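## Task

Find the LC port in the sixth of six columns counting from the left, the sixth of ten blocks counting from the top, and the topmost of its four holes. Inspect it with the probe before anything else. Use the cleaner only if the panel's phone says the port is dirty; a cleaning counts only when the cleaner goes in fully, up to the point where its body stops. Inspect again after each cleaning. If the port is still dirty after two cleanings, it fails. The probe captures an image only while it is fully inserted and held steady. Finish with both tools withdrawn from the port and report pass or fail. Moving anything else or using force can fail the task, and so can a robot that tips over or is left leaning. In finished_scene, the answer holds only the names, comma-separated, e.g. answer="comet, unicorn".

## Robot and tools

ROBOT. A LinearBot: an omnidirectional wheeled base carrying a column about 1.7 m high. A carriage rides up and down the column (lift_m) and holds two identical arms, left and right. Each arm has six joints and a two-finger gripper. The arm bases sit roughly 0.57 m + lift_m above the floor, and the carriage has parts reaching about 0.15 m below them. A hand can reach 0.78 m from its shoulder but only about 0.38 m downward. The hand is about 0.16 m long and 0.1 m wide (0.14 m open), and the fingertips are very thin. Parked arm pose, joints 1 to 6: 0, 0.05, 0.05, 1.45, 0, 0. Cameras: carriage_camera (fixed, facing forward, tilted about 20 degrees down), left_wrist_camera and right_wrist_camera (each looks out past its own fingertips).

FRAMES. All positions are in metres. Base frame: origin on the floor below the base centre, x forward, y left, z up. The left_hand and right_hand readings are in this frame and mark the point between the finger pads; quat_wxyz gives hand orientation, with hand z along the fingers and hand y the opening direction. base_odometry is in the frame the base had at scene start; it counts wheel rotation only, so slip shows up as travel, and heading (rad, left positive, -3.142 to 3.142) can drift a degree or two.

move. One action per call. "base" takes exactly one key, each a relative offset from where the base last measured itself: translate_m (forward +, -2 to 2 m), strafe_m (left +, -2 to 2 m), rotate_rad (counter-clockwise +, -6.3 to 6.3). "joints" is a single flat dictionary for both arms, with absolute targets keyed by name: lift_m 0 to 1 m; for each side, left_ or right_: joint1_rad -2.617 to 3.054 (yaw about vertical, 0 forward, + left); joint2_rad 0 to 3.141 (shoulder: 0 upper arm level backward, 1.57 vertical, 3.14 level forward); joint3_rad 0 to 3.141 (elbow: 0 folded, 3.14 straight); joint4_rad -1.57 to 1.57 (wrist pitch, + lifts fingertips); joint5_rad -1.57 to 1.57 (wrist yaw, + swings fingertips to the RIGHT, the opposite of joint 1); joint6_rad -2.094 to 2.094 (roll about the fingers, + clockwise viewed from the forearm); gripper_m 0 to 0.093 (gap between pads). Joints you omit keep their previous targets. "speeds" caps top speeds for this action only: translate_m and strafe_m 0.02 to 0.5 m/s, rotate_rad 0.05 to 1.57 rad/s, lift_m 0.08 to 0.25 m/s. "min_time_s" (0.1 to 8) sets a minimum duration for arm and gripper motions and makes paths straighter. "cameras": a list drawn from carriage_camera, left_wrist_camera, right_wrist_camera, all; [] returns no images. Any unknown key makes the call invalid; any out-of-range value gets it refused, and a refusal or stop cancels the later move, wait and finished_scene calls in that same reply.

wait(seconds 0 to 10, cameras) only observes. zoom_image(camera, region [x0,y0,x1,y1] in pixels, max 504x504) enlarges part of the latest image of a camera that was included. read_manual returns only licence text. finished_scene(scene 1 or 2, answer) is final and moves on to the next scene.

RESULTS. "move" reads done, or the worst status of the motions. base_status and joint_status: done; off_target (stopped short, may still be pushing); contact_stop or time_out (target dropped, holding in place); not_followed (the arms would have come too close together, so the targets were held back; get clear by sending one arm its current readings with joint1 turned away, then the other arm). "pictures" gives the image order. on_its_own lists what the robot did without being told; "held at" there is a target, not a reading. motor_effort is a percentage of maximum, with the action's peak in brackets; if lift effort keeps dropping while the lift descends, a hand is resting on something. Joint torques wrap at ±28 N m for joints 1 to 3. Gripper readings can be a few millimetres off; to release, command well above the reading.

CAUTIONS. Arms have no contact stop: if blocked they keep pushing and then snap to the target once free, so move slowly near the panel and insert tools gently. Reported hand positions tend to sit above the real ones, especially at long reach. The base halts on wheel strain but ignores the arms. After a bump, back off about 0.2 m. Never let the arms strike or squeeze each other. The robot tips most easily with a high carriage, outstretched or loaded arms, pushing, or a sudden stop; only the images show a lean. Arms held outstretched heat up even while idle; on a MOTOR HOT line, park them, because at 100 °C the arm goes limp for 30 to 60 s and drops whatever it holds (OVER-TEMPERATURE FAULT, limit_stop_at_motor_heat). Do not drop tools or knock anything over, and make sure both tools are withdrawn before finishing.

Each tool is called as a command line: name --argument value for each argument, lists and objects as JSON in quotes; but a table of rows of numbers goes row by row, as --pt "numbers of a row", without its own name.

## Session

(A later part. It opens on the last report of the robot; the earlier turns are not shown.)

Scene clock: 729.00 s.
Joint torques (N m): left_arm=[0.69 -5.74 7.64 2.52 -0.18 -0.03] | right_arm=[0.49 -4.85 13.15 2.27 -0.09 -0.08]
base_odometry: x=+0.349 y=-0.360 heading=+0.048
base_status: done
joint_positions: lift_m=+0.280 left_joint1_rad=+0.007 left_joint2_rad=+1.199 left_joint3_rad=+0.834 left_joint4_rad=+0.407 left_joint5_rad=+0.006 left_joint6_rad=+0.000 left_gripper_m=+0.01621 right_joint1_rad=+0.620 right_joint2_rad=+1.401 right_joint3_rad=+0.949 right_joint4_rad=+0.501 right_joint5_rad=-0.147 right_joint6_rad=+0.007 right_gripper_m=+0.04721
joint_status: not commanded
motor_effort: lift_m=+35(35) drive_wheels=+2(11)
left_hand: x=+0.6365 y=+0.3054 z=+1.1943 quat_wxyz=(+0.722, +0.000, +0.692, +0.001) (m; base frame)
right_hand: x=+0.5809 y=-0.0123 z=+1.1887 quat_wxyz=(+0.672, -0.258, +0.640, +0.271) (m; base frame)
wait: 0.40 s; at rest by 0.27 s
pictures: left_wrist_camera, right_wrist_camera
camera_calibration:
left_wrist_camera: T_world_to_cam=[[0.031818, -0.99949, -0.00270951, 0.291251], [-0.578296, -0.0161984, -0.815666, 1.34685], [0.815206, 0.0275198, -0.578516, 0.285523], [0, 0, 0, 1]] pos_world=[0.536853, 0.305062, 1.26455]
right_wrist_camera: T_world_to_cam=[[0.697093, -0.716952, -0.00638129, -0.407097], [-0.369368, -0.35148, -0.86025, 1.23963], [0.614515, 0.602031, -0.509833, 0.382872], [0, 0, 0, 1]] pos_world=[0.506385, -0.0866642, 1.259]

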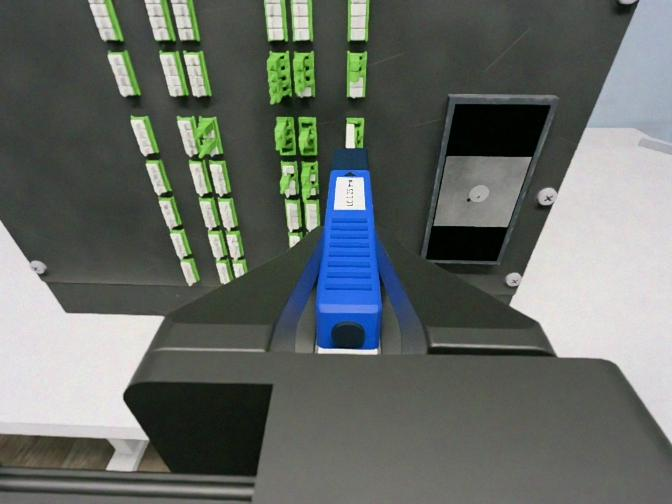

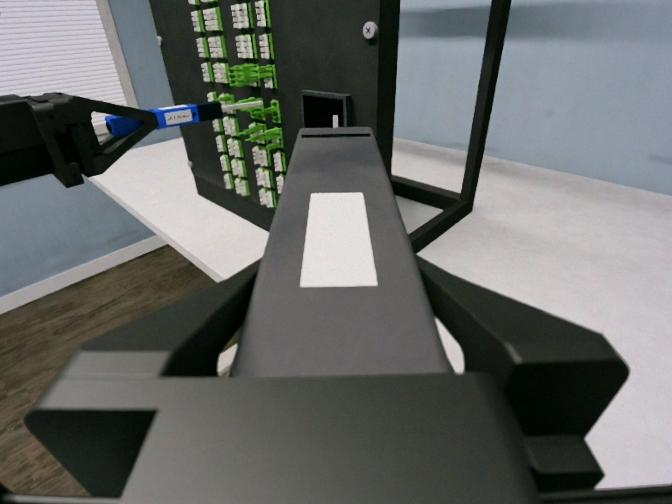

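zoom_image --camera "left_wrist_camera" --region '[330, 110, 380, 160]'

zoom_image --camera "right_wrist_camera" --region '[250, 90, 290, 130]'

Scaled by 10.080 from the camera's 672x504 image, which has a finer 960x720 frame.

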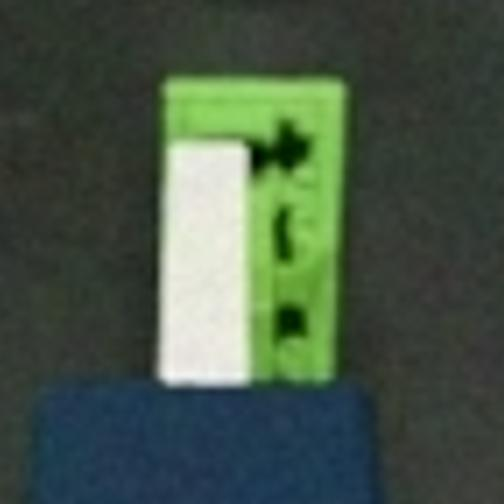

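Scaled by 12.600 from the camera's 672x504 image, which has a finer 960x720 frame.

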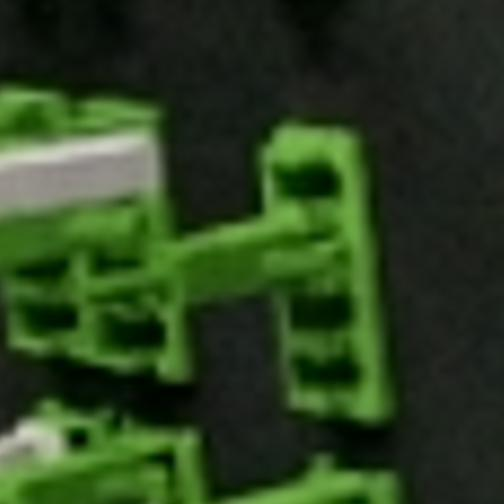

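move --base '{"strafe_m":-0.0025}' --joints '{"lift_m":0.2765}' --cameras '[]'

move --base '{"translate_m":0.010}' --speeds '{"translate_m":0.03}' --cameras '[]'

wait --seconds 0.4 --cameras '["left_wrist_camera","right_wrist_camera"]'

zoom_image --camera "left_wrist_camera" --region '[330, 105, 370, 145]'

zoom_image --camera "right_wrist_camera" --region '[240, 85, 280, 125]'

Scene clock: 759.63 s.
Joint torques (N m): left_arm=[0.66 -5.55 7.68 2.5 -0.17 -0.03] | right_arm=[0.49 -4.79 12.71 2.35 -0.09 -0.08]
move: done
base_odometry: x=+0.349 y=-0.362 heading=+0.048
base_status: done
joint_positions: lift_m=+0.276 left_joint1_rad=+0.008 left_joint2_rad=+1.198 left_joint3_rad=+0.834 left_joint4_rad=+0.409 left_joint5_rad=+0.004 left_joint6_rad=+0.000 left_gripper_m=+0.01621 right_joint1_rad=+0.619 right_joint2_rad=+1.403 right_joint3_rad=+0.953 right_joint4_rad=+0.499 right_joint5_rad=-0.147 right_joint6_rad=+0.007 right_gripper_m=+0.04721
joint_status: all done
motor_effort: lift_m=+35(36) drive_wheels=+1(7)
left_hand: x=+0.6362 y=+0.3058 z=+1.1915 quat_wxyz=(+0.723, -0.001, +0.691, +0.001) (m; base frame)
right_hand: x=+0.5814 y=-0.0121 z=+1.1858 quat_wxyz=(+0.672, -0.258, +0.640, +0.271) (m; base frame)
pictures: none
No camera images: "cameras" was empty.

Scene clock: 760.50 s.
Joint torques (N m): left_arm=[0.73 -5.34 7.8 2.52 -0.17 -0.03] | right_arm=[0.53 -5.18 12.71 2.3 -0.11 -0.08]
move: done
base_odometry: x=+0.359 y=-0.362 heading=+0.049
base_status: done
joint_positions: lift_m=+0.276 left_joint1_rad=+0.008 left_joint2_rad=+1.197 left_joint3_rad=+0.834 left_joint4_rad=+0.410 left_joint5_rad=+0.004 left_joint6_rad=+0.000 left_gripper_m=+0.01621 right_joint1_rad=+0.619 right_joint2_rad=+1.403 right_joint3_rad=+0.953 right_joint4_rad=+0.498 right_joint5_rad=-0.147 right_joint6_rad=+0.007 right_gripper_m=+0.04721
joint_status: not commanded
motor_effort: lift_m=+35(35) drive_wheels=+1(8)
left_hand: x=+0.6359 y=+0.3058 z=+1.1923 quat_wxyz=(+0.724, -0.001, +0.690, +0.001) (m; base frame)
right_hand: x=+0.5816 y=-0.0121 z=+1.1853 quat_wxyz=(+0.671, -0.258, +0.640, +0.270) (m; base frame)
pictures: none
No camera images: "cameras" was empty.

Scene clock: 760.90 s.
Joint torques (N m): left_arm=[0.59 -5.33 7.68 2.5 -0.16 -0.03] | right_arm=[0.44 -5.24 12.67 2.28 -0.1 -0.09]
base_odometry: x=+0.359 y=-0.362 heading=+0.049
base_status: done
joint_positions: lift_m=+0.276 left_joint1_rad=+0.008 left_joint2_rad=+1.197 left_joint3_rad=+0.834 left_joint4_rad=+0.410 left_joint5_rad=+0.004 left_joint6_rad=+0.000 left_gripper_m=+0.01621 right_joint1_rad=+0.619 right_joint2_rad=+1.403 right_joint3_rad=+0.953 right_joint4_rad=+0.498 right_joint5_rad=-0.147 right_joint6_rad=+0.007 right_gripper_m=+0.04721
joint_status: not commanded
motor_effort: lift_m=+35(35) drive_wheels=+1(8)
left_hand: x=+0.6359 y=+0.3058 z=+1.1923 quat_wxyz=(+0.724, -0.001, +0.690, +0.001) (m; base frame)
right_hand: x=+0.5816 y=-0.0121 z=+1.1853 quat_wxyz=(+0.671, -0.258, +0.640, +0.270) (m; base frame)
wait: 0.40 s; at rest by 0.27 s
pictures: left_wrist_camera, right_wrist_camera
camera_calibration:
left_wrist_camera: T_world_to_cam=[[0.0336942, -0.999429, -0.0024908, 0.290174], [-0.573989, -0.0173108, -0.81868, 1.34614], [0.81817, 0.0290144, -0.574244, 0.277365], [0, 0, 0, 1]] pos_world=[0.535962, 0.305264, 1.26206]
right_wrist_camera: T_world_to_cam=[[0.69653, -0.717498, -0.00656061, -0.406924], [-0.370658, -0.351967, -0.859495, 1.23683], [0.614377, 0.601096, -0.511102, 0.382166], [0, 0, 0, 1]] pos_world=[0.50708, -0.086364, 1.2557]

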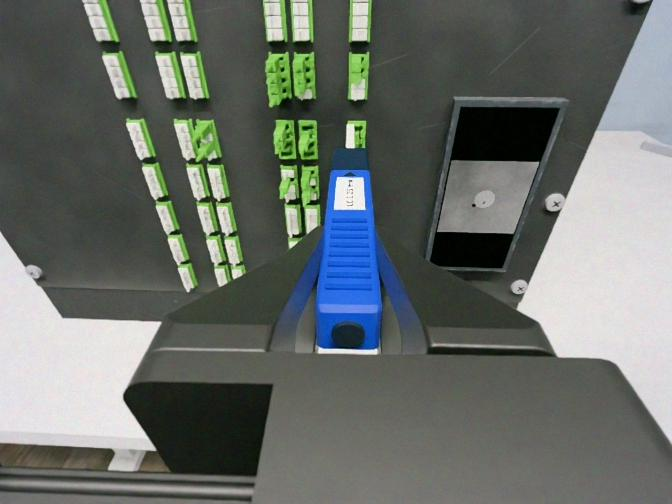

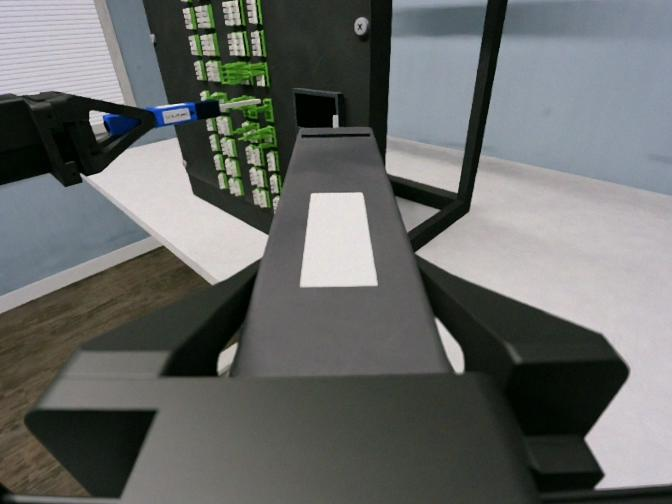

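Scaled by 12.600 from the camera's 672x504 image, which has a finer 960x720 frame.

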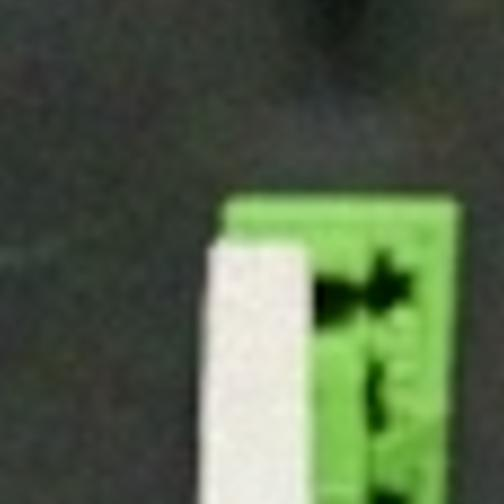

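Scaled by 12.600 from the camera's 672x504 image, which has a finer 960x720 frame.

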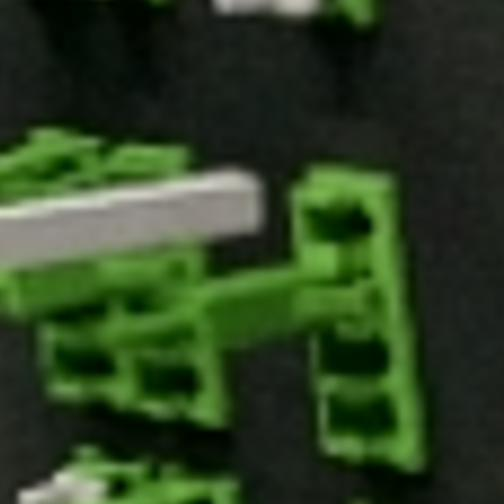

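move --base '{"strafe_m":-0.003}' --joints '{"left_joint4_rad":0.402,"lift_m":0.2755}' --min_time_s 1 --cameras '[]'

wait --seconds 0.4 --cameras '["left_wrist_camera","right_wrist_camera"]'

zoom_image --camera "left_wrist_camera" --region '[330, 105, 370, 145]'

zoom_image --camera "right_wrist_camera" --region '[240, 85, 280, 125]'

Scene clock: 772.77 s.
Joint torques (N m): left_arm=[0.69 -5.37 7.69 2.34 -0.16 -0.03] | right_arm=[0.66 -5.07 12.72 2.29 -0.09 -0.07]
move: done
base_odometry: x=+0.359 y=-0.364 heading=+0.049
base_status: done
joint_positions: lift_m=+0.275 left_joint1_rad=+0.007 left_joint2_rad=+1.197 left_joint3_rad=+0.834 left_joint4_rad=+0.403 left_joint5_rad=+0.004 left_joint6_rad=+0.000 left_gripper_m=+0.01621 right_joint1_rad=+0.619 right_joint2_rad=+1.404 right_joint3_rad=+0.953 right_joint4_rad=+0.498 right_joint5_rad=-0.147 right_joint6_rad=+0.007 right_gripper_m=+0.04721
joint_status: all done
motor_effort: lift_m=+35(37) drive_wheels=+2(7)
left_hand: x=+0.6360 y=+0.3057 z=+1.1895 quat_wxyz=(+0.721, -0.001, +0.693, +0.001) (m; base frame)
right_hand: x=+0.5818 y=-0.0120 z=+1.1841 quat_wxyz=(+0.671, -0.258, +0.640, +0.270) (m; base frame)
pictures: none
No camera images: "cameras" was empty.

Scene clock: 773.17 s.
Joint torques (N m): left_arm=[0.69 -5.35 7.68 2.37 -0.17 -0.03] | right_arm=[0.62 -5.08 12.75 2.31 -0.08 -0.09]
base_odometry: x=+0.359 y=-0.364 heading=+0.049
base_status: done
joint_positions: lift_m=+0.275 left_joint1_rad=+0.007 left_joint2_rad=+1.197 left_joint3_rad=+0.834 left_joint4_rad=+0.403 left_joint5_rad=+0.004 left_joint6_rad=+0.000 left_gripper_m=+0.01621 right_joint1_rad=+0.619 right_joint2_rad=+1.404 right_joint3_rad=+0.953 right_joint4_rad=+0.498 right_joint5_rad=-0.147 right_joint6_rad=+0.007 right_gripper_m=+0.04721
joint_status: all done
motor_effort: lift_m=+35(37) drive_wheels=+2(7)
left_hand: x=+0.6360 y=+0.3057 z=+1.1895 quat_wxyz=(+0.721, -0.001, +0.693, +0.001) (m; base frame)
right_hand: x=+0.5818 y=-0.0120 z=+1.1841 quat_wxyz=(+0.671, -0.258, +0.640, +0.270) (m; base frame)
wait: 0.40 s; at rest by 0.27 s
pictures: left_wrist_camera, right_wrist_camera
camera_calibration:
left_wrist_camera: T_world_to_cam=[[0.0336706, -0.999429, -0.00274886, 0.290387], [-0.580154, -0.0173055, -0.814323, 1.34265], [0.81381, 0.0290135, -0.580406, 0.285837], [0, 0, 0, 1]] pos_world=[0.53655, 0.305164, 1.26005]
right_wrist_camera: T_world_to_cam=[[0.696812, -0.717222, -0.00670485, -0.407009], [-0.37111, -0.352518, -0.859074, 1.23568], [0.613783, 0.601102, -0.511807, 0.382548], [0, 0, 0, 1]] pos_world=[0.507381, -0.0862652, 1.25461]

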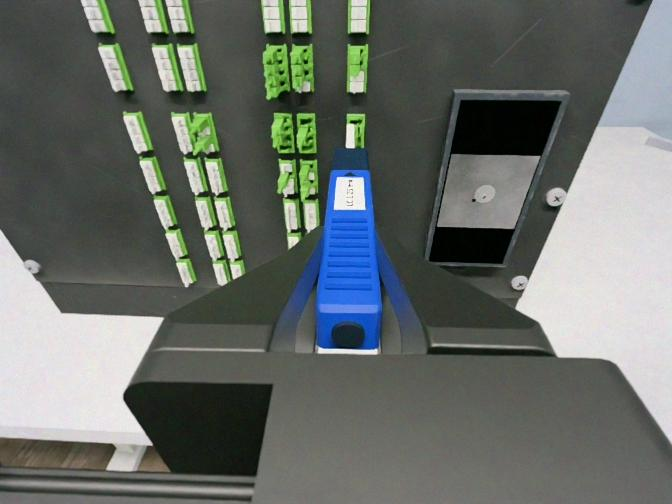

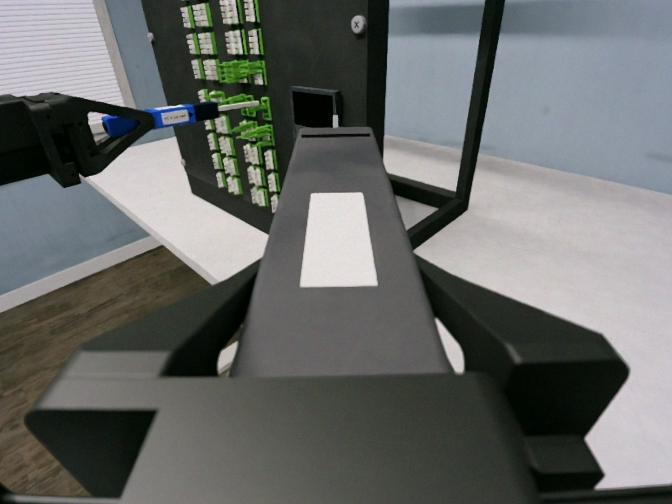

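Scaled by 12.600 from the camera's 672x504 image, which has a finer 960x720 frame.

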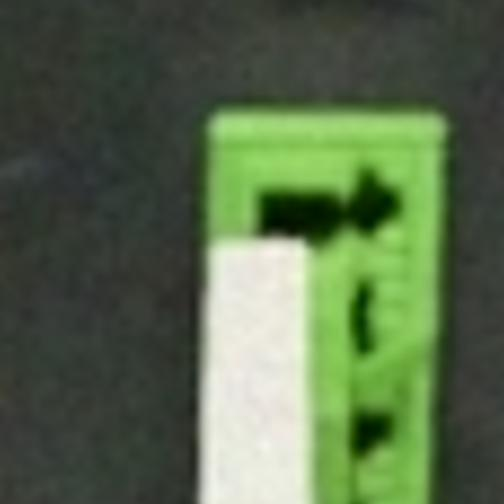

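Scaled by 12.600 from the camera's 672x504 image, which has a finer 960x720 frame.

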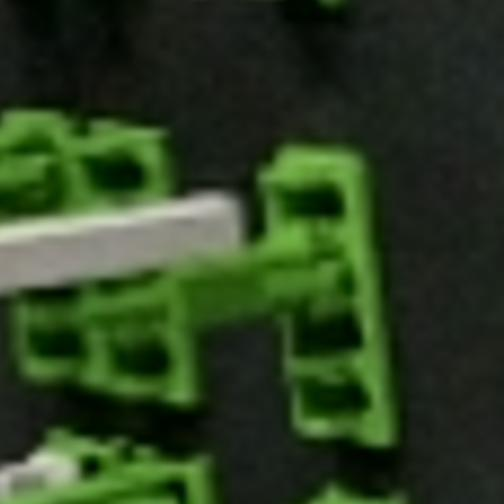

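move --joints '{"left_joint5_rad":0.0195,"lift_m":0.2758}' --min_time_s 0.5 --cameras '["left_wrist_camera"]'

zoom_image --camera "left_wrist_camera" --region '[330, 105, 370, 145]'

Scene clock: 779.83 s.
Joint torques (N m): left_arm=[0.69 -5.35 7.68 2.37 -0.05 -0.02] | right_arm=[0.62 -5.07 12.75 2.31 -0.09 -0.1]
move: done
base_odometry: x=+0.359 y=-0.364 heading=+0.049
base_status: not commanded
joint_positions: lift_m=+0.276 left_joint1_rad=+0.007 left_joint2_rad=+1.197 left_joint3_rad=+0.834 left_joint4_rad=+0.402 left_joint5_rad=+0.008 left_joint6_rad=+0.000 left_gripper_m=+0.01621 right_joint1_rad=+0.619 right_joint2_rad=+1.404 right_joint3_rad=+0.953 right_joint4_rad=+0.498 right_joint5_rad=-0.147 right_joint6_rad=+0.007 right_gripper_m=+0.04721
joint_status: all done
motor_effort: lift_m=+35(37) drive_wheels=+2(2)
left_hand: x=+0.6360 y=+0.3050 z=+1.1896 quat_wxyz=(+0.721, +0.000, +0.693, +0.000) (m; base frame)
right_hand: x=+0.5818 y=-0.0120 z=+1.1844 quat_wxyz=(+0.671, -0.258, +0.640, +0.270) (m; base frame)
pictures: left_wrist_camera
camera_calibration:
left_wrist_camera: T_world_to_cam=[[0.0298109, -0.999551, -0.00286525, 0.292336], [-0.580828, -0.0149897, -0.813888, 1.34189], [0.81348, 0.025927, -0.581014, 0.287708], [0, 0, 0, 1]] pos_world=[0.536648, 0.30486, 1.26015]

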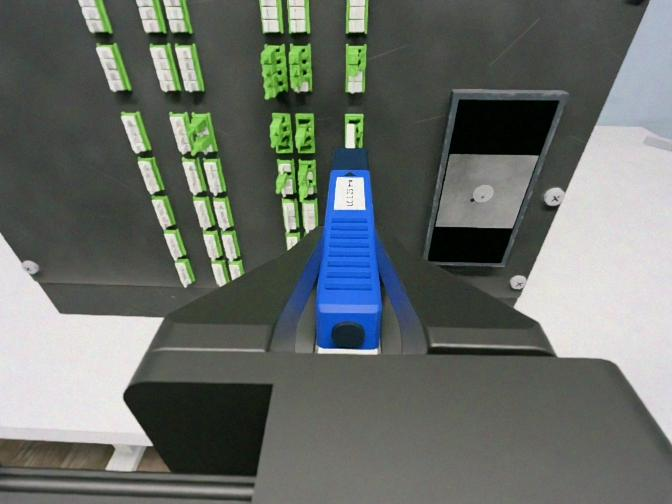

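Scaled by 12.600 from the camera's 672x504 image, which has a finer 960x720 frame.

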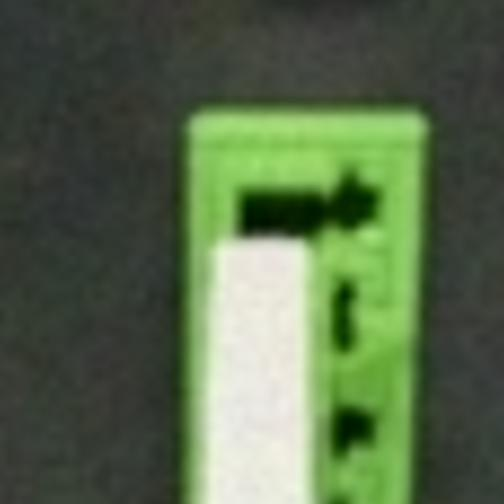

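move --joints '{"left_joint5_rad":0.0245}' --min_time_s 0.5 --cameras '[]'

move --base '{"translate_m":0.006}' --speeds '{"translate_m":0.02}' --cameras '[]'

wait --seconds 0.4 --cameras '["left_wrist_camera","right_wrist_camera"]'

zoom_image --camera "left_wrist_camera" --region '[330, 105, 370, 145]'

zoom_image --camera "right_wrist_camera" --region '[240, 85, 280, 125]'

Scene clock: 791.73 s.
Joint torques (N m): left_arm=[0.7 -5.35 7.68 2.36 -0.02 -0.03] | right_arm=[0.62 -5.05 12.74 2.31 -0.1 -0.08]
move: done
base_odometry: x=+0.359 y=-0.364 heading=+0.049
base_status: not commanded
joint_positions: lift_m=+0.276 left_joint1_rad=+0.007 left_joint2_rad=+1.197 left_joint3_rad=+0.834 left_joint4_rad=+0.402 left_joint5_rad=+0.012 left_joint6_rad=+0.000 left_gripper_m=+0.01621 right_joint1_rad=+0.619 right_joint2_rad=+1.404 right_joint3_rad=+0.953 right_joint4_rad=+0.498 right_joint5_rad=-0.147 right_joint6_rad=+0.007 right_gripper_m=+0.04721
joint_status: all done
motor_effort: lift_m=+35(36) drive_wheels=+2(2)
left_hand: x=+0.6360 y=+0.3042 z=+1.1896 quat_wxyz=(+0.721, +0.002, +0.693, -0.002) (m; base frame)
right_hand: x=+0.5818 y=-0.0120 z=+1.1844 quat_wxyz=(+0.671, -0.258, +0.640, +0.270) (m; base frame)
pictures: none
No camera images: "cameras" was empty.

Scene clock: 792.53 s.
Joint torques (N m): left_arm=[0.83 -5.29 7.61 2.42 -0.01 -0.02] | right_arm=[0.47 -5.09 12.89 2.31 -0.08 -0.09]
move: done
base_odometry: x=+0.365 y=-0.364 heading=+0.050
base_status: done
joint_positions: lift_m=+0.276 left_joint1_rad=+0.007 left_joint2_rad=+1.197 left_joint3_rad=+0.834 left_joint4_rad=+0.402 left_joint5_rad=+0.014 left_joint6_rad=+0.000 left_gripper_m=+0.01621 right_joint1_rad=+0.620 right_joint2_rad=+1.404 right_joint3_rad=+0.953 right_joint4_rad=+0.497 right_joint5_rad=-0.149 right_joint6_rad=+0.007 right_gripper_m=+0.04721
joint_status: not commanded
motor_effort: lift_m=+35(36) drive_wheels=+0(7)
left_hand: x=+0.6359 y=+0.3040 z=+1.1896 quat_wxyz=(+0.721, +0.002, +0.693, -0.002) (m; base frame)
right_hand: x=+0.5814 y=-0.0116 z=+1.1843 quat_wxyz=(+0.671, -0.259, +0.640, +0.271) (m; base frame)
pictures: none
No camera images: "cameras" was empty.

Scene clock: 792.93 s.
Joint torques (N m): left_arm=[0.69 -5.26 7.69 2.37 -0.04 -0.02] | right_arm=[0.61 -5.03 12.72 2.3 -0.08 -0.08]
base_odometry: x=+0.365 y=-0.364 heading=+0.050
base_status: done
joint_positions: lift_m=+0.276 left_joint1_rad=+0.007 left_joint2_rad=+1.197 left_joint3_rad=+0.834 left_joint4_rad=+0.402 left_joint5_rad=+0.014 left_joint6_rad=+0.000 left_gripper_m=+0.01621 right_joint1_rad=+0.620 right_joint2_rad=+1.404 right_joint3_rad=+0.953 right_joint4_rad=+0.497 right_joint5_rad=-0.149 right_joint6_rad=+0.007 right_gripper_m=+0.04721
joint_status: not commanded
motor_effort: lift_m=+35(36) drive_wheels=+0(7)
left_hand: x=+0.6359 y=+0.3040 z=+1.1896 quat_wxyz=(+0.721, +0.002, +0.693, -0.002) (m; base frame)
right_hand: x=+0.5814 y=-0.0116 z=+1.1843 quat_wxyz=(+0.671, -0.259, +0.640, +0.271) (m; base frame)
wait: 0.40 s; at rest by 0.27 s
pictures: left_wrist_camera, right_wrist_camera
camera_calibration:
left_wrist_camera: T_world_to_cam=[[0.0237541, -0.999713, -0.00312407, 0.295559], [-0.580916, -0.0112597, -0.813886, 1.34082], [0.813617, 0.021148, -0.581017, 0.289243], [0, 0, 0, 1]] pos_world=[0.536548, 0.304455, 1.26025]
right_wrist_camera: T_world_to_cam=[[0.698175, -0.715896, -0.00667532, -0.407275], [-0.370651, -0.353467, -0.858882, 1.23533], [0.612511, 0.602125, -0.512129, 0.383729], [0, 0, 0, 1]] pos_world=[0.507188, -0.0859687, 1.25481]

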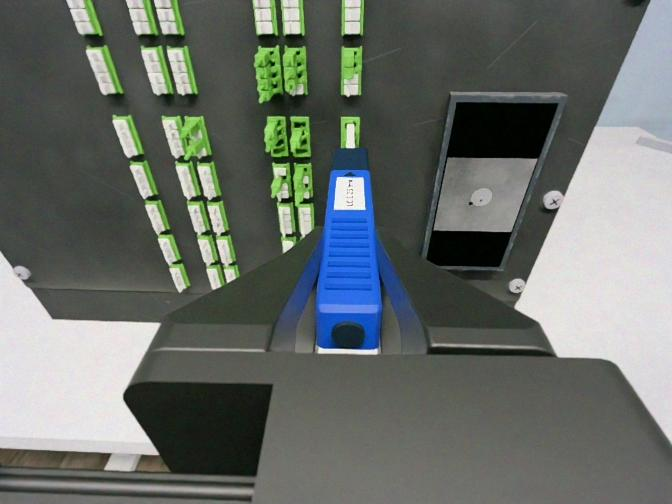

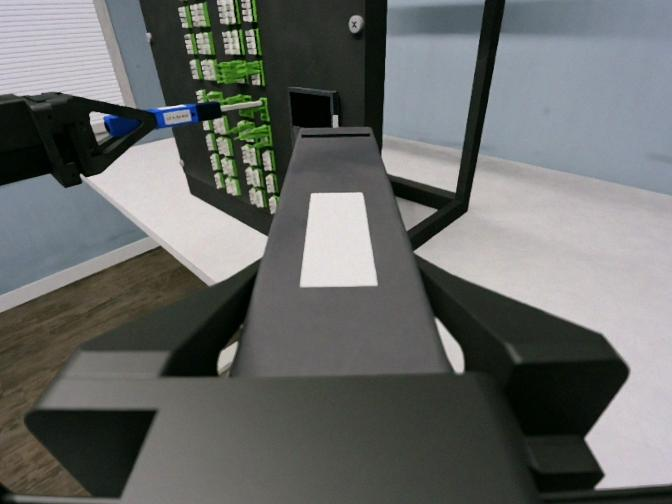

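Scaled by 12.600 from the camera's 672x504 image, which has a finer 960x720 frame.

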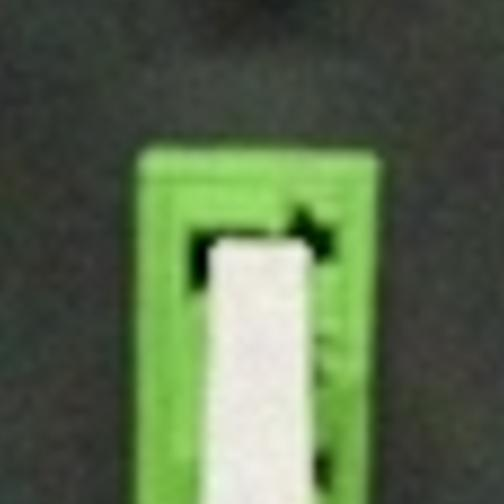

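Scaled by 12.600 from the camera's 672x504 image, which has a finer 960x720 frame.

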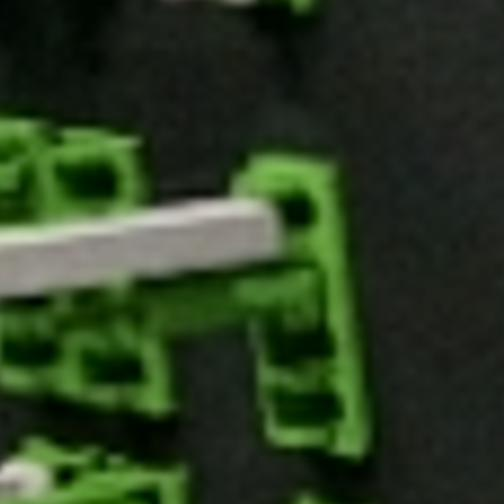

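move --joints '{"left_joint5_rad":0.0015,"lift_m":0.2757}' --min_time_s 0.5 --cameras '["left_wrist_camera"]'

zoom_image --camera "left_wrist_camera" --region '[330, 105, 370, 145]'

Scene clock: 805.77 s.
Joint torques (N m): left_arm=[0.69 -5.27 7.68 2.37 -0.22 -0.03] | right_arm=[0.58 -5.05 12.75 2.31 -0.08 -0.08]
move: done
base_odometry: x=+0.365 y=-0.364 heading=+0.050
base_status: not commanded
joint_positions: lift_m=+0.276 left_joint1_rad=+0.007 left_joint2_rad=+1.197 left_joint3_rad=+0.834 left_joint4_rad=+0.402 left_joint5_rad=+0.012 left_joint6_rad=+0.000 left_gripper_m=+0.01621 right_joint1_rad=+0.620 right_joint2_rad=+1.404 right_joint3_rad=+0.953 right_joint4_rad=+0.497 right_joint5_rad=-0.149 right_joint6_rad=+0.007 right_gripper_m=+0.04721
joint_status: all done
motor_effort: lift_m=+34(34) drive_wheels=+0(0)
left_hand: x=+0.6359 y=+0.3043 z=+1.1896 quat_wxyz=(+0.721, +0.002, +0.693, -0.001) (m; base frame)
right_hand: x=+0.5814 y=-0.0116 z=+1.1843 quat_wxyz=(+0.671, -0.259, +0.640, +0.271) (m; base frame)
pictures: left_wrist_camera
camera_calibration:
left_wrist_camera: T_world_to_cam=[[0.0256727, -0.999666, -0.00300881, 0.294472], [-0.580909, -0.0124689, -0.813873, 1.34117], [0.813564, 0.0226422, -0.581035, 0.288837], [0, 0, 0, 1]] pos_world=[0.536548, 0.304556, 1.26025]

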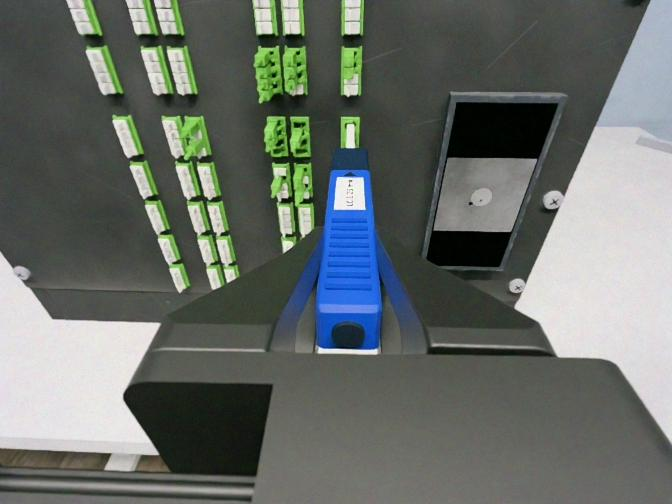

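Scaled by 12.600 from the camera's 672x504 image, which has a finer 960x720 frame.

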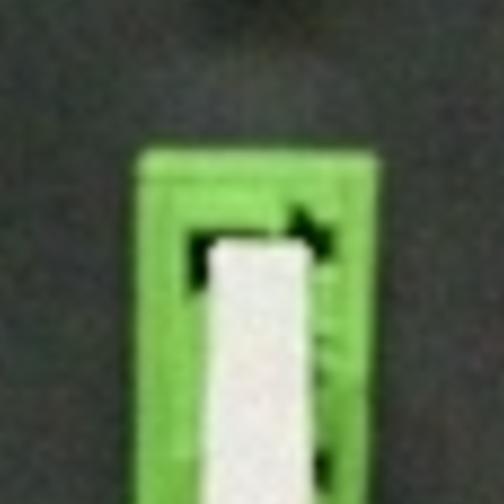

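move --joints '{"left_joint5_rad":-0.003}' --min_time_s 0.5 --cameras '[]'

wait --seconds 0.3 --cameras '["left_wrist_camera","right_wrist_camera"]'

zoom_image --camera "left_wrist_camera" --region '[330, 105, 370, 145]'

zoom_image --camera "right_wrist_camera" --region '[250, 90, 280, 120]'

Scene clock: 812.80 s.
Joint torques (N m): left_arm=[0.7 -5.27 7.68 2.38 -0.24 -0.02] | right_arm=[0.62 -5.05 12.74 2.31 -0.08 -0.09]
move: done
base_odometry: x=+0.365 y=-0.364 heading=+0.050
base_status: not commanded
joint_positions: lift_m=+0.276 left_joint1_rad=+0.007 left_joint2_rad=+1.197 left_joint3_rad=+0.834 left_joint4_rad=+0.402 left_joint5_rad=+0.008 left_joint6_rad=+0.000 left_gripper_m=+0.01621 right_joint1_rad=+0.620 right_joint2_rad=+1.404 right_joint3_rad=+0.953 right_joint4_rad=+0.497 right_joint5_rad=-0.149 right_joint6_rad=+0.007 right_gripper_m=+0.04721
joint_status: all done
motor_effort: lift_m=+34(34) drive_wheels=+0(0)
left_hand: x=+0.6359 y=+0.3049 z=+1.1896 quat_wxyz=(+0.721, +0.001, +0.693, +0.000) (m; base frame)
right_hand: x=+0.5814 y=-0.0116 z=+1.1843 quat_wxyz=(+0.671, -0.259, +0.640, +0.271) (m; base frame)
pictures: none
No camera images: "cameras" was empty.

Scene clock: 813.10 s.
Joint torques (N m): left_arm=[0.69 -5.27 7.68 2.37 -0.24 -0.02] | right_arm=[0.59 -5.05 12.74 2.31 -0.08 -0.08]
base_odometry: x=+0.365 y=-0.364 heading=+0.050
base_status: not commanded
joint_positions: lift_m=+0.276 left_joint1_rad=+0.007 left_joint2_rad=+1.197 left_joint3_rad=+0.834 left_joint4_rad=+0.402 left_joint5_rad=+0.008 left_joint6_rad=+0.000 left_gripper_m=+0.01621 right_joint1_rad=+0.620 right_joint2_rad=+1.404 right_joint3_rad=+0.953 right_joint4_rad=+0.497 right_joint5_rad=-0.149 right_joint6_rad=+0.007 right_gripper_m=+0.04721
joint_status: all done
motor_effort: lift_m=+34(34) drive_wheels=+0(0)
left_hand: x=+0.6359 y=+0.3049 z=+1.1896 quat_wxyz=(+0.721, +0.001, +0.693, +0.000) (m; base frame)
right_hand: x=+0.5814 y=-0.0116 z=+1.1843 quat_wxyz=(+0.671, -0.259, +0.640, +0.271) (m; base frame)
wait: 0.30 s; at rest by 0.27 s
pictures: left_wrist_camera, right_wrist_camera
camera_calibration:
left_wrist_camera: T_world_to_cam=[[0.0290909, -0.999573, -0.0028466, 0.292708], [-0.58085, -0.0145869, -0.81388, 1.34179], [0.81349, 0.02533, -0.581027, 0.28804], [0, 0, 0, 1]] pos_world=[0.536548, 0.304859, 1.26025]
right_wrist_camera: T_world_to_cam=[[0.698175, -0.715896, -0.00667532, -0.407275], [-0.370651, -0.353467, -0.858882, 1.23533], [0.612511, 0.602125, -0.512129, 0.383729], [0, 0, 0, 1]] pos_world=[0.507188, -0.0859687, 1.25481]

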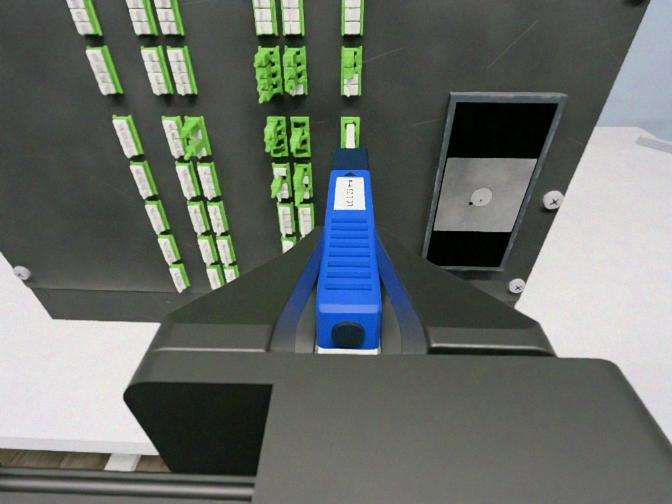

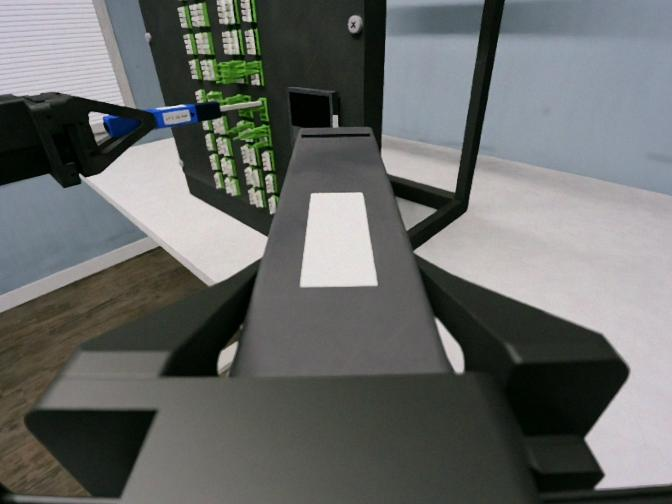

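Scaled by 12.600 from the camera's 672x504 image, which has a finer 960x720 frame.

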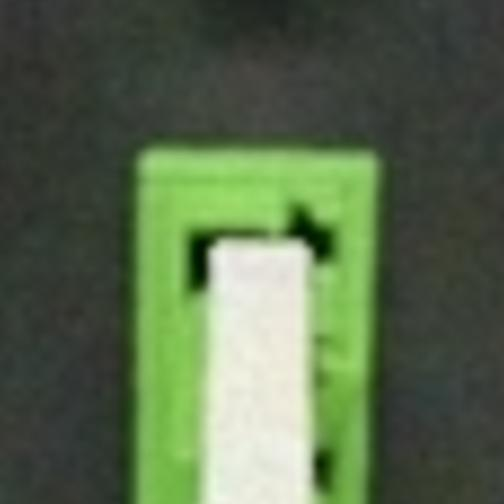

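Scaled by 16.800 from the camera's 672x504 image, which has a finer 960x720 frame.

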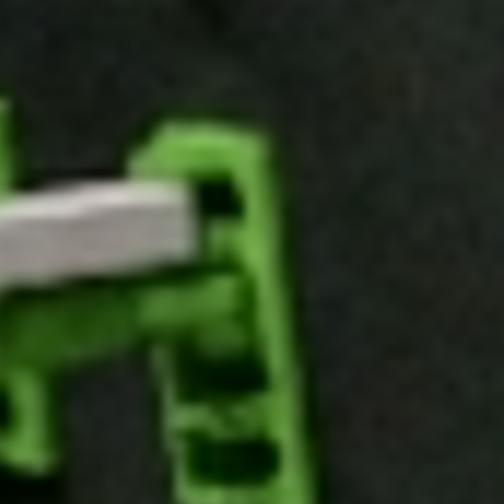

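move --joints '{"lift_m":0.2770}' --cameras '[]'

wait --seconds 0.4 --cameras '["left_wrist_camera","right_wrist_camera"]'

zoom_image --camera "left_wrist_camera" --region '[330, 105, 370, 145]'

zoom_image --camera "right_wrist_camera" --region '[250, 90, 280, 120]'

Scene clock: 822.17 s.
Joint torques (N m): left_arm=[0.7 -5.26 7.68 2.39 -0.23 -0.03] | right_arm=[0.69 -5 12.67 2.29 -0.08 -0.07]
move: done
base_odometry: x=+0.365 y=-0.364 heading=+0.050
base_status: not commanded
joint_positions: lift_m=+0.277 left_joint1_rad=+0.007 left_joint2_rad=+1.196 left_joint3_rad=+0.834 left_joint4_rad=+0.399 left_joint5_rad=+0.008 left_joint6_rad=+0.000 left_gripper_m=+0.01621 right_joint1_rad=+0.620 right_joint2_rad=+1.404 right_joint3_rad=+0.953 right_joint4_rad=+0.497 right_joint5_rad=-0.149 right_joint6_rad=+0.007 right_gripper_m=+0.04721
joint_status: all done
motor_effort: lift_m=+35(38) drive_wheels=+0(1)
left_hand: x=+0.6358 y=+0.3049 z=+1.1903 quat_wxyz=(+0.720, +0.001, +0.694, +0.000) (m; base frame)
right_hand: x=+0.5815 y=-0.0115 z=+1.1854 quat_wxyz=(+0.670, -0.259, +0.640, +0.271) (m; base frame)
pictures: none
No camera images: "cameras" was empty.

Scene clock: 822.57 s.
Joint torques (N m): left_arm=[0.69 -5.24 7.68 2.42 -0.23 -0.02] | right_arm=[0.55 -5.11 12.77 2.31 -0.08 -0.08]
base_odometry: x=+0.365 y=-0.364 heading=+0.050
base_status: not commanded
joint_positions: lift_m=+0.277 left_joint1_rad=+0.007 left_joint2_rad=+1.196 left_joint3_rad=+0.834 left_joint4_rad=+0.399 left_joint5_rad=+0.008 left_joint6_rad=+0.000 left_gripper_m=+0.01621 right_joint1_rad=+0.620 right_joint2_rad=+1.404 right_joint3_rad=+0.953 right_joint4_rad=+0.497 right_joint5_rad=-0.149 right_joint6_rad=+0.007 right_gripper_m=+0.04721
joint_status: all done
motor_effort: lift_m=+35(38) drive_wheels=+0(1)
left_hand: x=+0.6358 y=+0.3049 z=+1.1903 quat_wxyz=(+0.720, +0.001, +0.694, +0.000) (m; base frame)
right_hand: x=+0.5815 y=-0.0115 z=+1.1854 quat_wxyz=(+0.670, -0.259, +0.640, +0.271) (m; base frame)
wait: 0.40 s; at rest by 0.27 s
pictures: left_wrist_camera, right_wrist_camera
camera_calibration:
left_wrist_camera: T_world_to_cam=[[0.0290817, -0.999573, -0.0029235, 0.29281], [-0.583017, -0.0145865, -0.812329, 1.34179], [0.81194, 0.0253283, -0.583192, 0.292047], [0, 0, 0, 1]] pos_world=[0.536644, 0.304859, 1.26115]
right_wrist_camera: T_world_to_cam=[[0.698148, -0.715922, -0.00673136, -0.407183], [-0.3709, -0.353618, -0.858713, 1.23625], [0.612391, 0.602006, -0.512413, 0.384578], [0, 0, 0, 1]] pos_world=[0.507288, -0.0858688, 1.25591]

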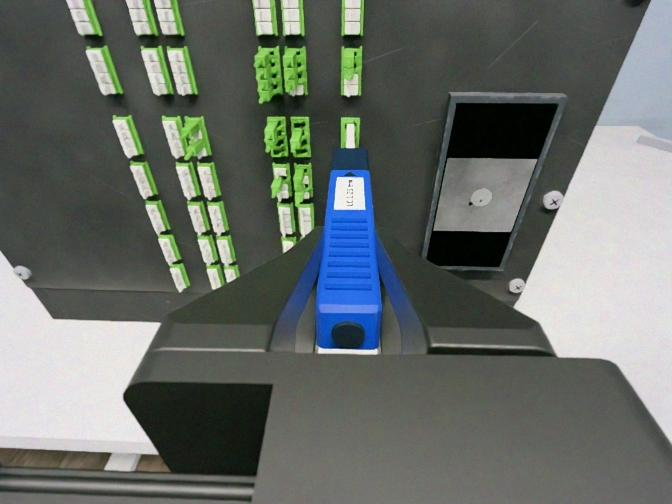

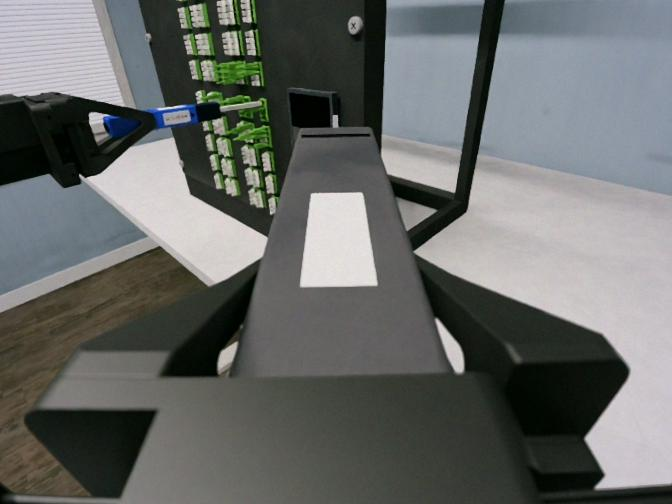

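Scaled by 12.600 from the camera's 672x504 image, which has a finer 960x720 frame.

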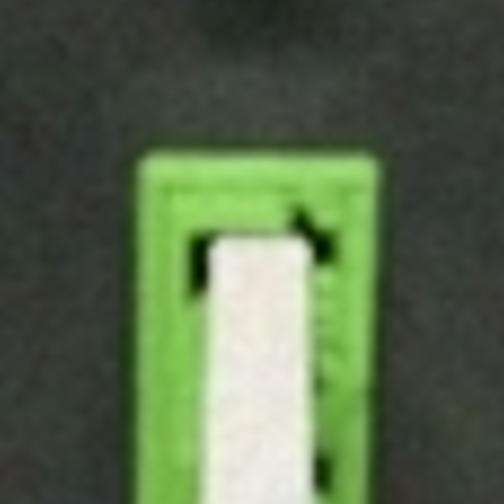

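Scaled by 16.800 from the camera's 672x504 image, which has a finer 960x720 frame.

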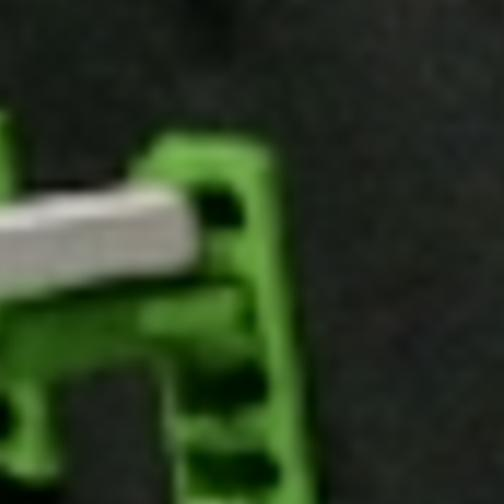

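move --joints '{"left_joint5_rad":-0.008}' --min_time_s 0.5 --cameras '[]'

wait --seconds 0.4 --cameras '["left_wrist_camera"]'

zoom_image --camera "left_wrist_camera" --region '[330, 105, 370, 145]'

Scene clock: 833.03 s.
Joint torques (N m): left_arm=[0.77 -5.26 7.68 2.41 -0.27 -0.03] | right_arm=[0.61 -5.12 12.72 2.31 -0.08 -0.08]
move: done
base_odometry: x=+0.365 y=-0.364 heading=+0.050
base_status: not commanded
joint_positions: lift_m=+0.277 left_joint1_rad=+0.007 left_joint2_rad=+1.196 left_joint3_rad=+0.834 left_joint4_rad=+0.399 left_joint5_rad=+0.005 left_joint6_rad=+0.000 left_gripper_m=+0.01621 right_joint1_rad=+0.620 right_joint2_rad=+1.404 right_joint3_rad=+0.953 right_joint4_rad=+0.497 right_joint5_rad=-0.149 right_joint6_rad=+0.007 right_gripper_m=+0.04721
joint_status: all done
motor_effort: lift_m=+35(35) drive_wheels=+0(0)
left_hand: x=+0.6358 y=+0.3054 z=+1.1903 quat_wxyz=(+0.720, -0.001, +0.694, +0.001) (m; base frame)
right_hand: x=+0.5815 y=-0.0115 z=+1.1854 quat_wxyz=(+0.670, -0.259, +0.640, +0.271) (m; base frame)
pictures: none
No camera images: "cameras" was empty.

Scene clock: 833.43 s.
Joint torques (N m): left_arm=[0.68 -5.26 7.68 2.41 -0.24 -0.03] | right_arm=[0.57 -5.07 12.72 2.31 -0.08 -0.08]
base_odometry: x=+0.365 y=-0.364 heading=+0.050
base_status: not commanded
joint_positions: lift_m=+0.277 left_joint1_rad=+0.007 left_joint2_rad=+1.196 left_joint3_rad=+0.834 left_joint4_rad=+0.399 left_joint5_rad=+0.005 left_joint6_rad=+0.000 left_gripper_m=+0.01621 right_joint1_rad=+0.620 right_joint2_rad=+1.404 right_joint3_rad=+0.953 right_joint4_rad=+0.497 right_joint5_rad=-0.149 right_joint6_rad=+0.007 right_gripper_m=+0.04721
joint_status: all done
motor_effort: lift_m=+35(35) drive_wheels=+0(0)
left_hand: x=+0.6358 y=+0.3055 z=+1.1903 quat_wxyz=(+0.720, -0.001, +0.694, +0.001) (m; base frame)
right_hand: x=+0.5815 y=-0.0115 z=+1.1854 quat_wxyz=(+0.670, -0.259, +0.640, +0.271) (m; base frame)
wait: 0.40 s; at rest by 0.27 s
pictures: left_wrist_camera
camera_calibration:
left_wrist_camera: T_world_to_cam=[[0.0325013, -0.999468, -0.00277522, 0.290958], [-0.582994, -0.0167026, -0.812305, 1.34239], [0.811826, 0.0280189, -0.583226, 0.291325], [0, 0, 0, 1]] pos_world=[0.536645, 0.305062, 1.26115]

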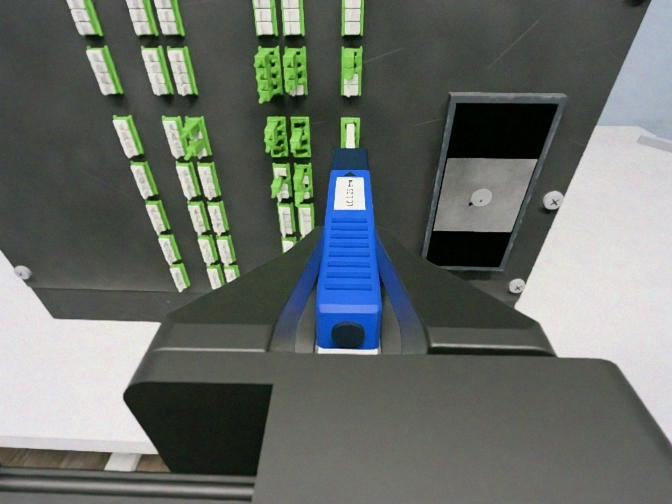

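Scaled by 12.600 from the camera's 672x504 image, which has a finer 960x720 frame.

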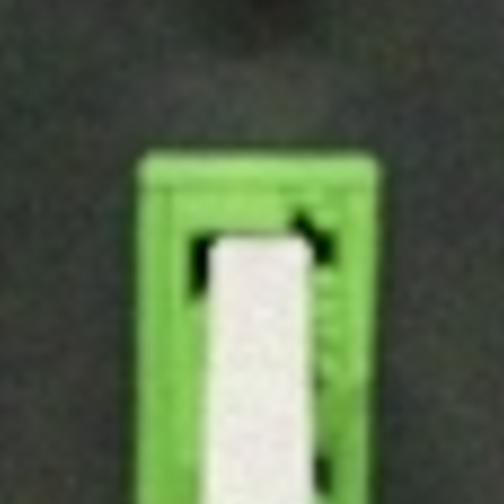

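move --base '{"translate_m":-0.003}' --speeds '{"translate_m":0.02}' --cameras '[]'

wait --seconds 0.4 --cameras '["left_wrist_camera","right_wrist_camera"]'

zoom_image --camera "left_wrist_camera" --region '[330, 105, 370, 145]'

zoom_image --camera "right_wrist_camera" --region '[250, 90, 280, 120]'

Scene clock: 846.67 s.
Joint torques (N m): left_arm=[0.62 -5.26 7.68 2.41 -0.23 -0.02] | right_arm=[0.5 -5.08 12.86 2.34 -0.07 -0.09]
move: done
base_odometry: x=+0.362 y=-0.364 heading=+0.050
base_status: done
joint_positions: lift_m=+0.277 left_joint1_rad=+0.007 left_joint2_rad=+1.196 left_joint3_rad=+0.834 left_joint4_rad=+0.399 left_joint5_rad=+0.003 left_joint6_rad=+0.000 left_gripper_m=+0.01621 right_joint1_rad=+0.620 right_joint2_rad=+1.404 right_joint3_rad=+0.953 right_joint4_rad=+0.496 right_joint5_rad=-0.149 right_joint6_rad=+0.007 right_gripper_m=+0.04721
joint_status: not commanded
motor_effort: lift_m=+35(35) drive_wheels=+0(11)
left_hand: x=+0.6358 y=+0.3057 z=+1.1903 quat_wxyz=(+0.720, -0.001, +0.694, +0.002) (m; base frame)
right_hand: x=+0.5813 y=-0.0113 z=+1.1852 quat_wxyz=(+0.670, -0.259, +0.641, +0.271) (m; base frame)
pictures: none
No camera images: "cameras" was empty.

Scene clock: 847.07 s.
Joint torques (N m): left_arm=[0.75 -5.29 7.76 2.4 -0.23 -0.02] | right_arm=[0.4 -5.08 12.77 2.36 -0.07 -0.08]
base_odometry: x=+0.362 y=-0.364 heading=+0.050
base_status: done
joint_positions: lift_m=+0.277 left_joint1_rad=+0.007 left_joint2_rad=+1.196 left_joint3_rad=+0.834 left_joint4_rad=+0.399 left_joint5_rad=+0.003 left_joint6_rad=+0.000 left_gripper_m=+0.01621 right_joint1_rad=+0.620 right_joint2_rad=+1.404 right_joint3_rad=+0.953 right_joint4_rad=+0.496 right_joint5_rad=-0.149 right_joint6_rad=+0.007 right_gripper_m=+0.04721
joint_status: not commanded
motor_effort: lift_m=+35(35) drive_wheels=-4(11)
left_hand: x=+0.6358 y=+0.3058 z=+1.1903 quat_wxyz=(+0.720, -0.001, +0.694, +0.002) (m; base frame)
right_hand: x=+0.5813 y=-0.0113 z=+1.1852 quat_wxyz=(+0.670, -0.259, +0.641, +0.271) (m; base frame)
wait: 0.40 s; at rest by 0.27 s
pictures: left_wrist_camera, right_wrist_camera
camera_calibration:
left_wrist_camera: T_world_to_cam=[[0.0344397, -0.999403, -0.00280307, 0.290135], [-0.582925, -0.0178094, -0.812331, 1.34273], [0.811796, 0.0296104, -0.583191, 0.290804], [0, 0, 0, 1]] pos_world=[0.536645, 0.305264, 1.26115]
right_wrist_camera: T_world_to_cam=[[0.698978, -0.715111, -0.00683702, -0.407266], [-0.371034, -0.354458, -0.858308, 1.23566], [0.611362, 0.602475, -0.513089, 0.38594], [0, 0, 0, 1]] pos_world=[0.507192, -0.0857713, 1.25581]

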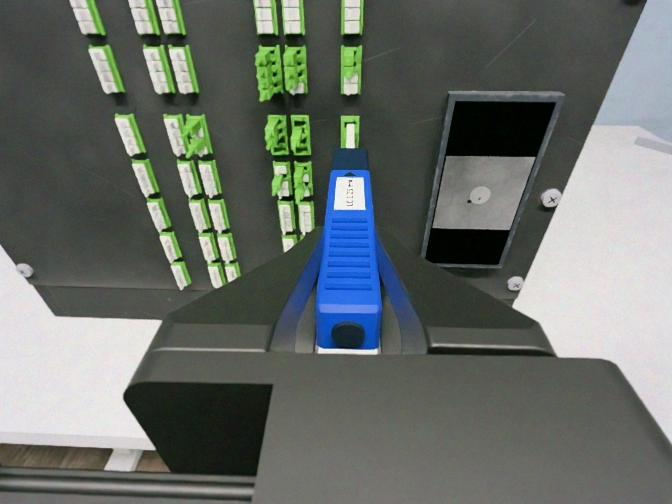

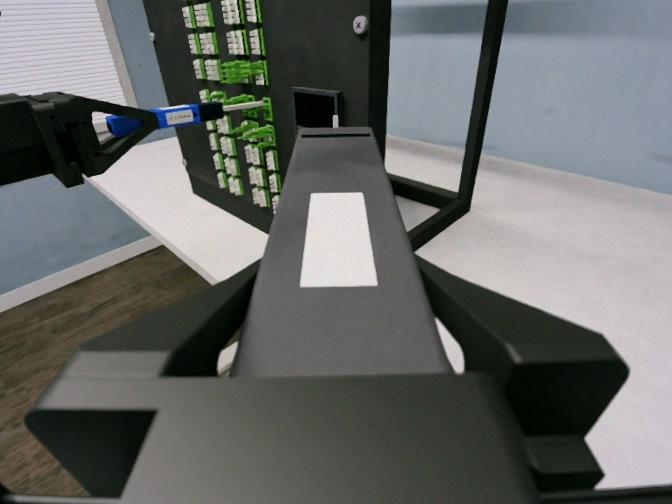

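Scaled by 12.600 from the camera's 672x504 image, which has a finer 960x720 frame.

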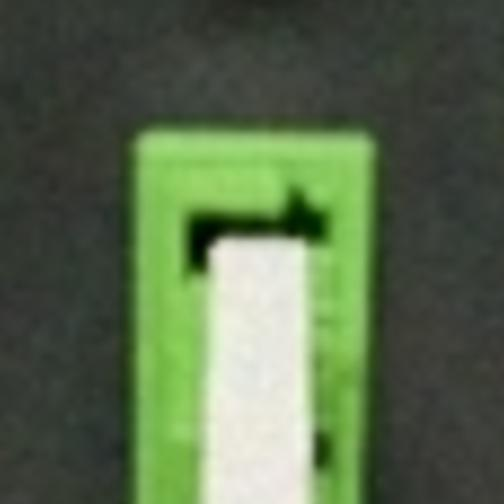

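Scaled by 16.800 from the camera's 672x504 image, which has a finer 960x720 frame.

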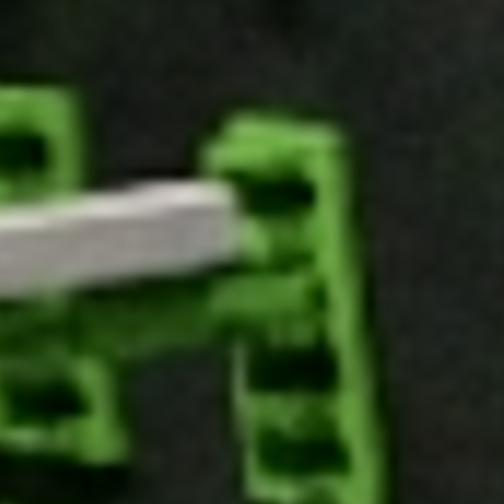

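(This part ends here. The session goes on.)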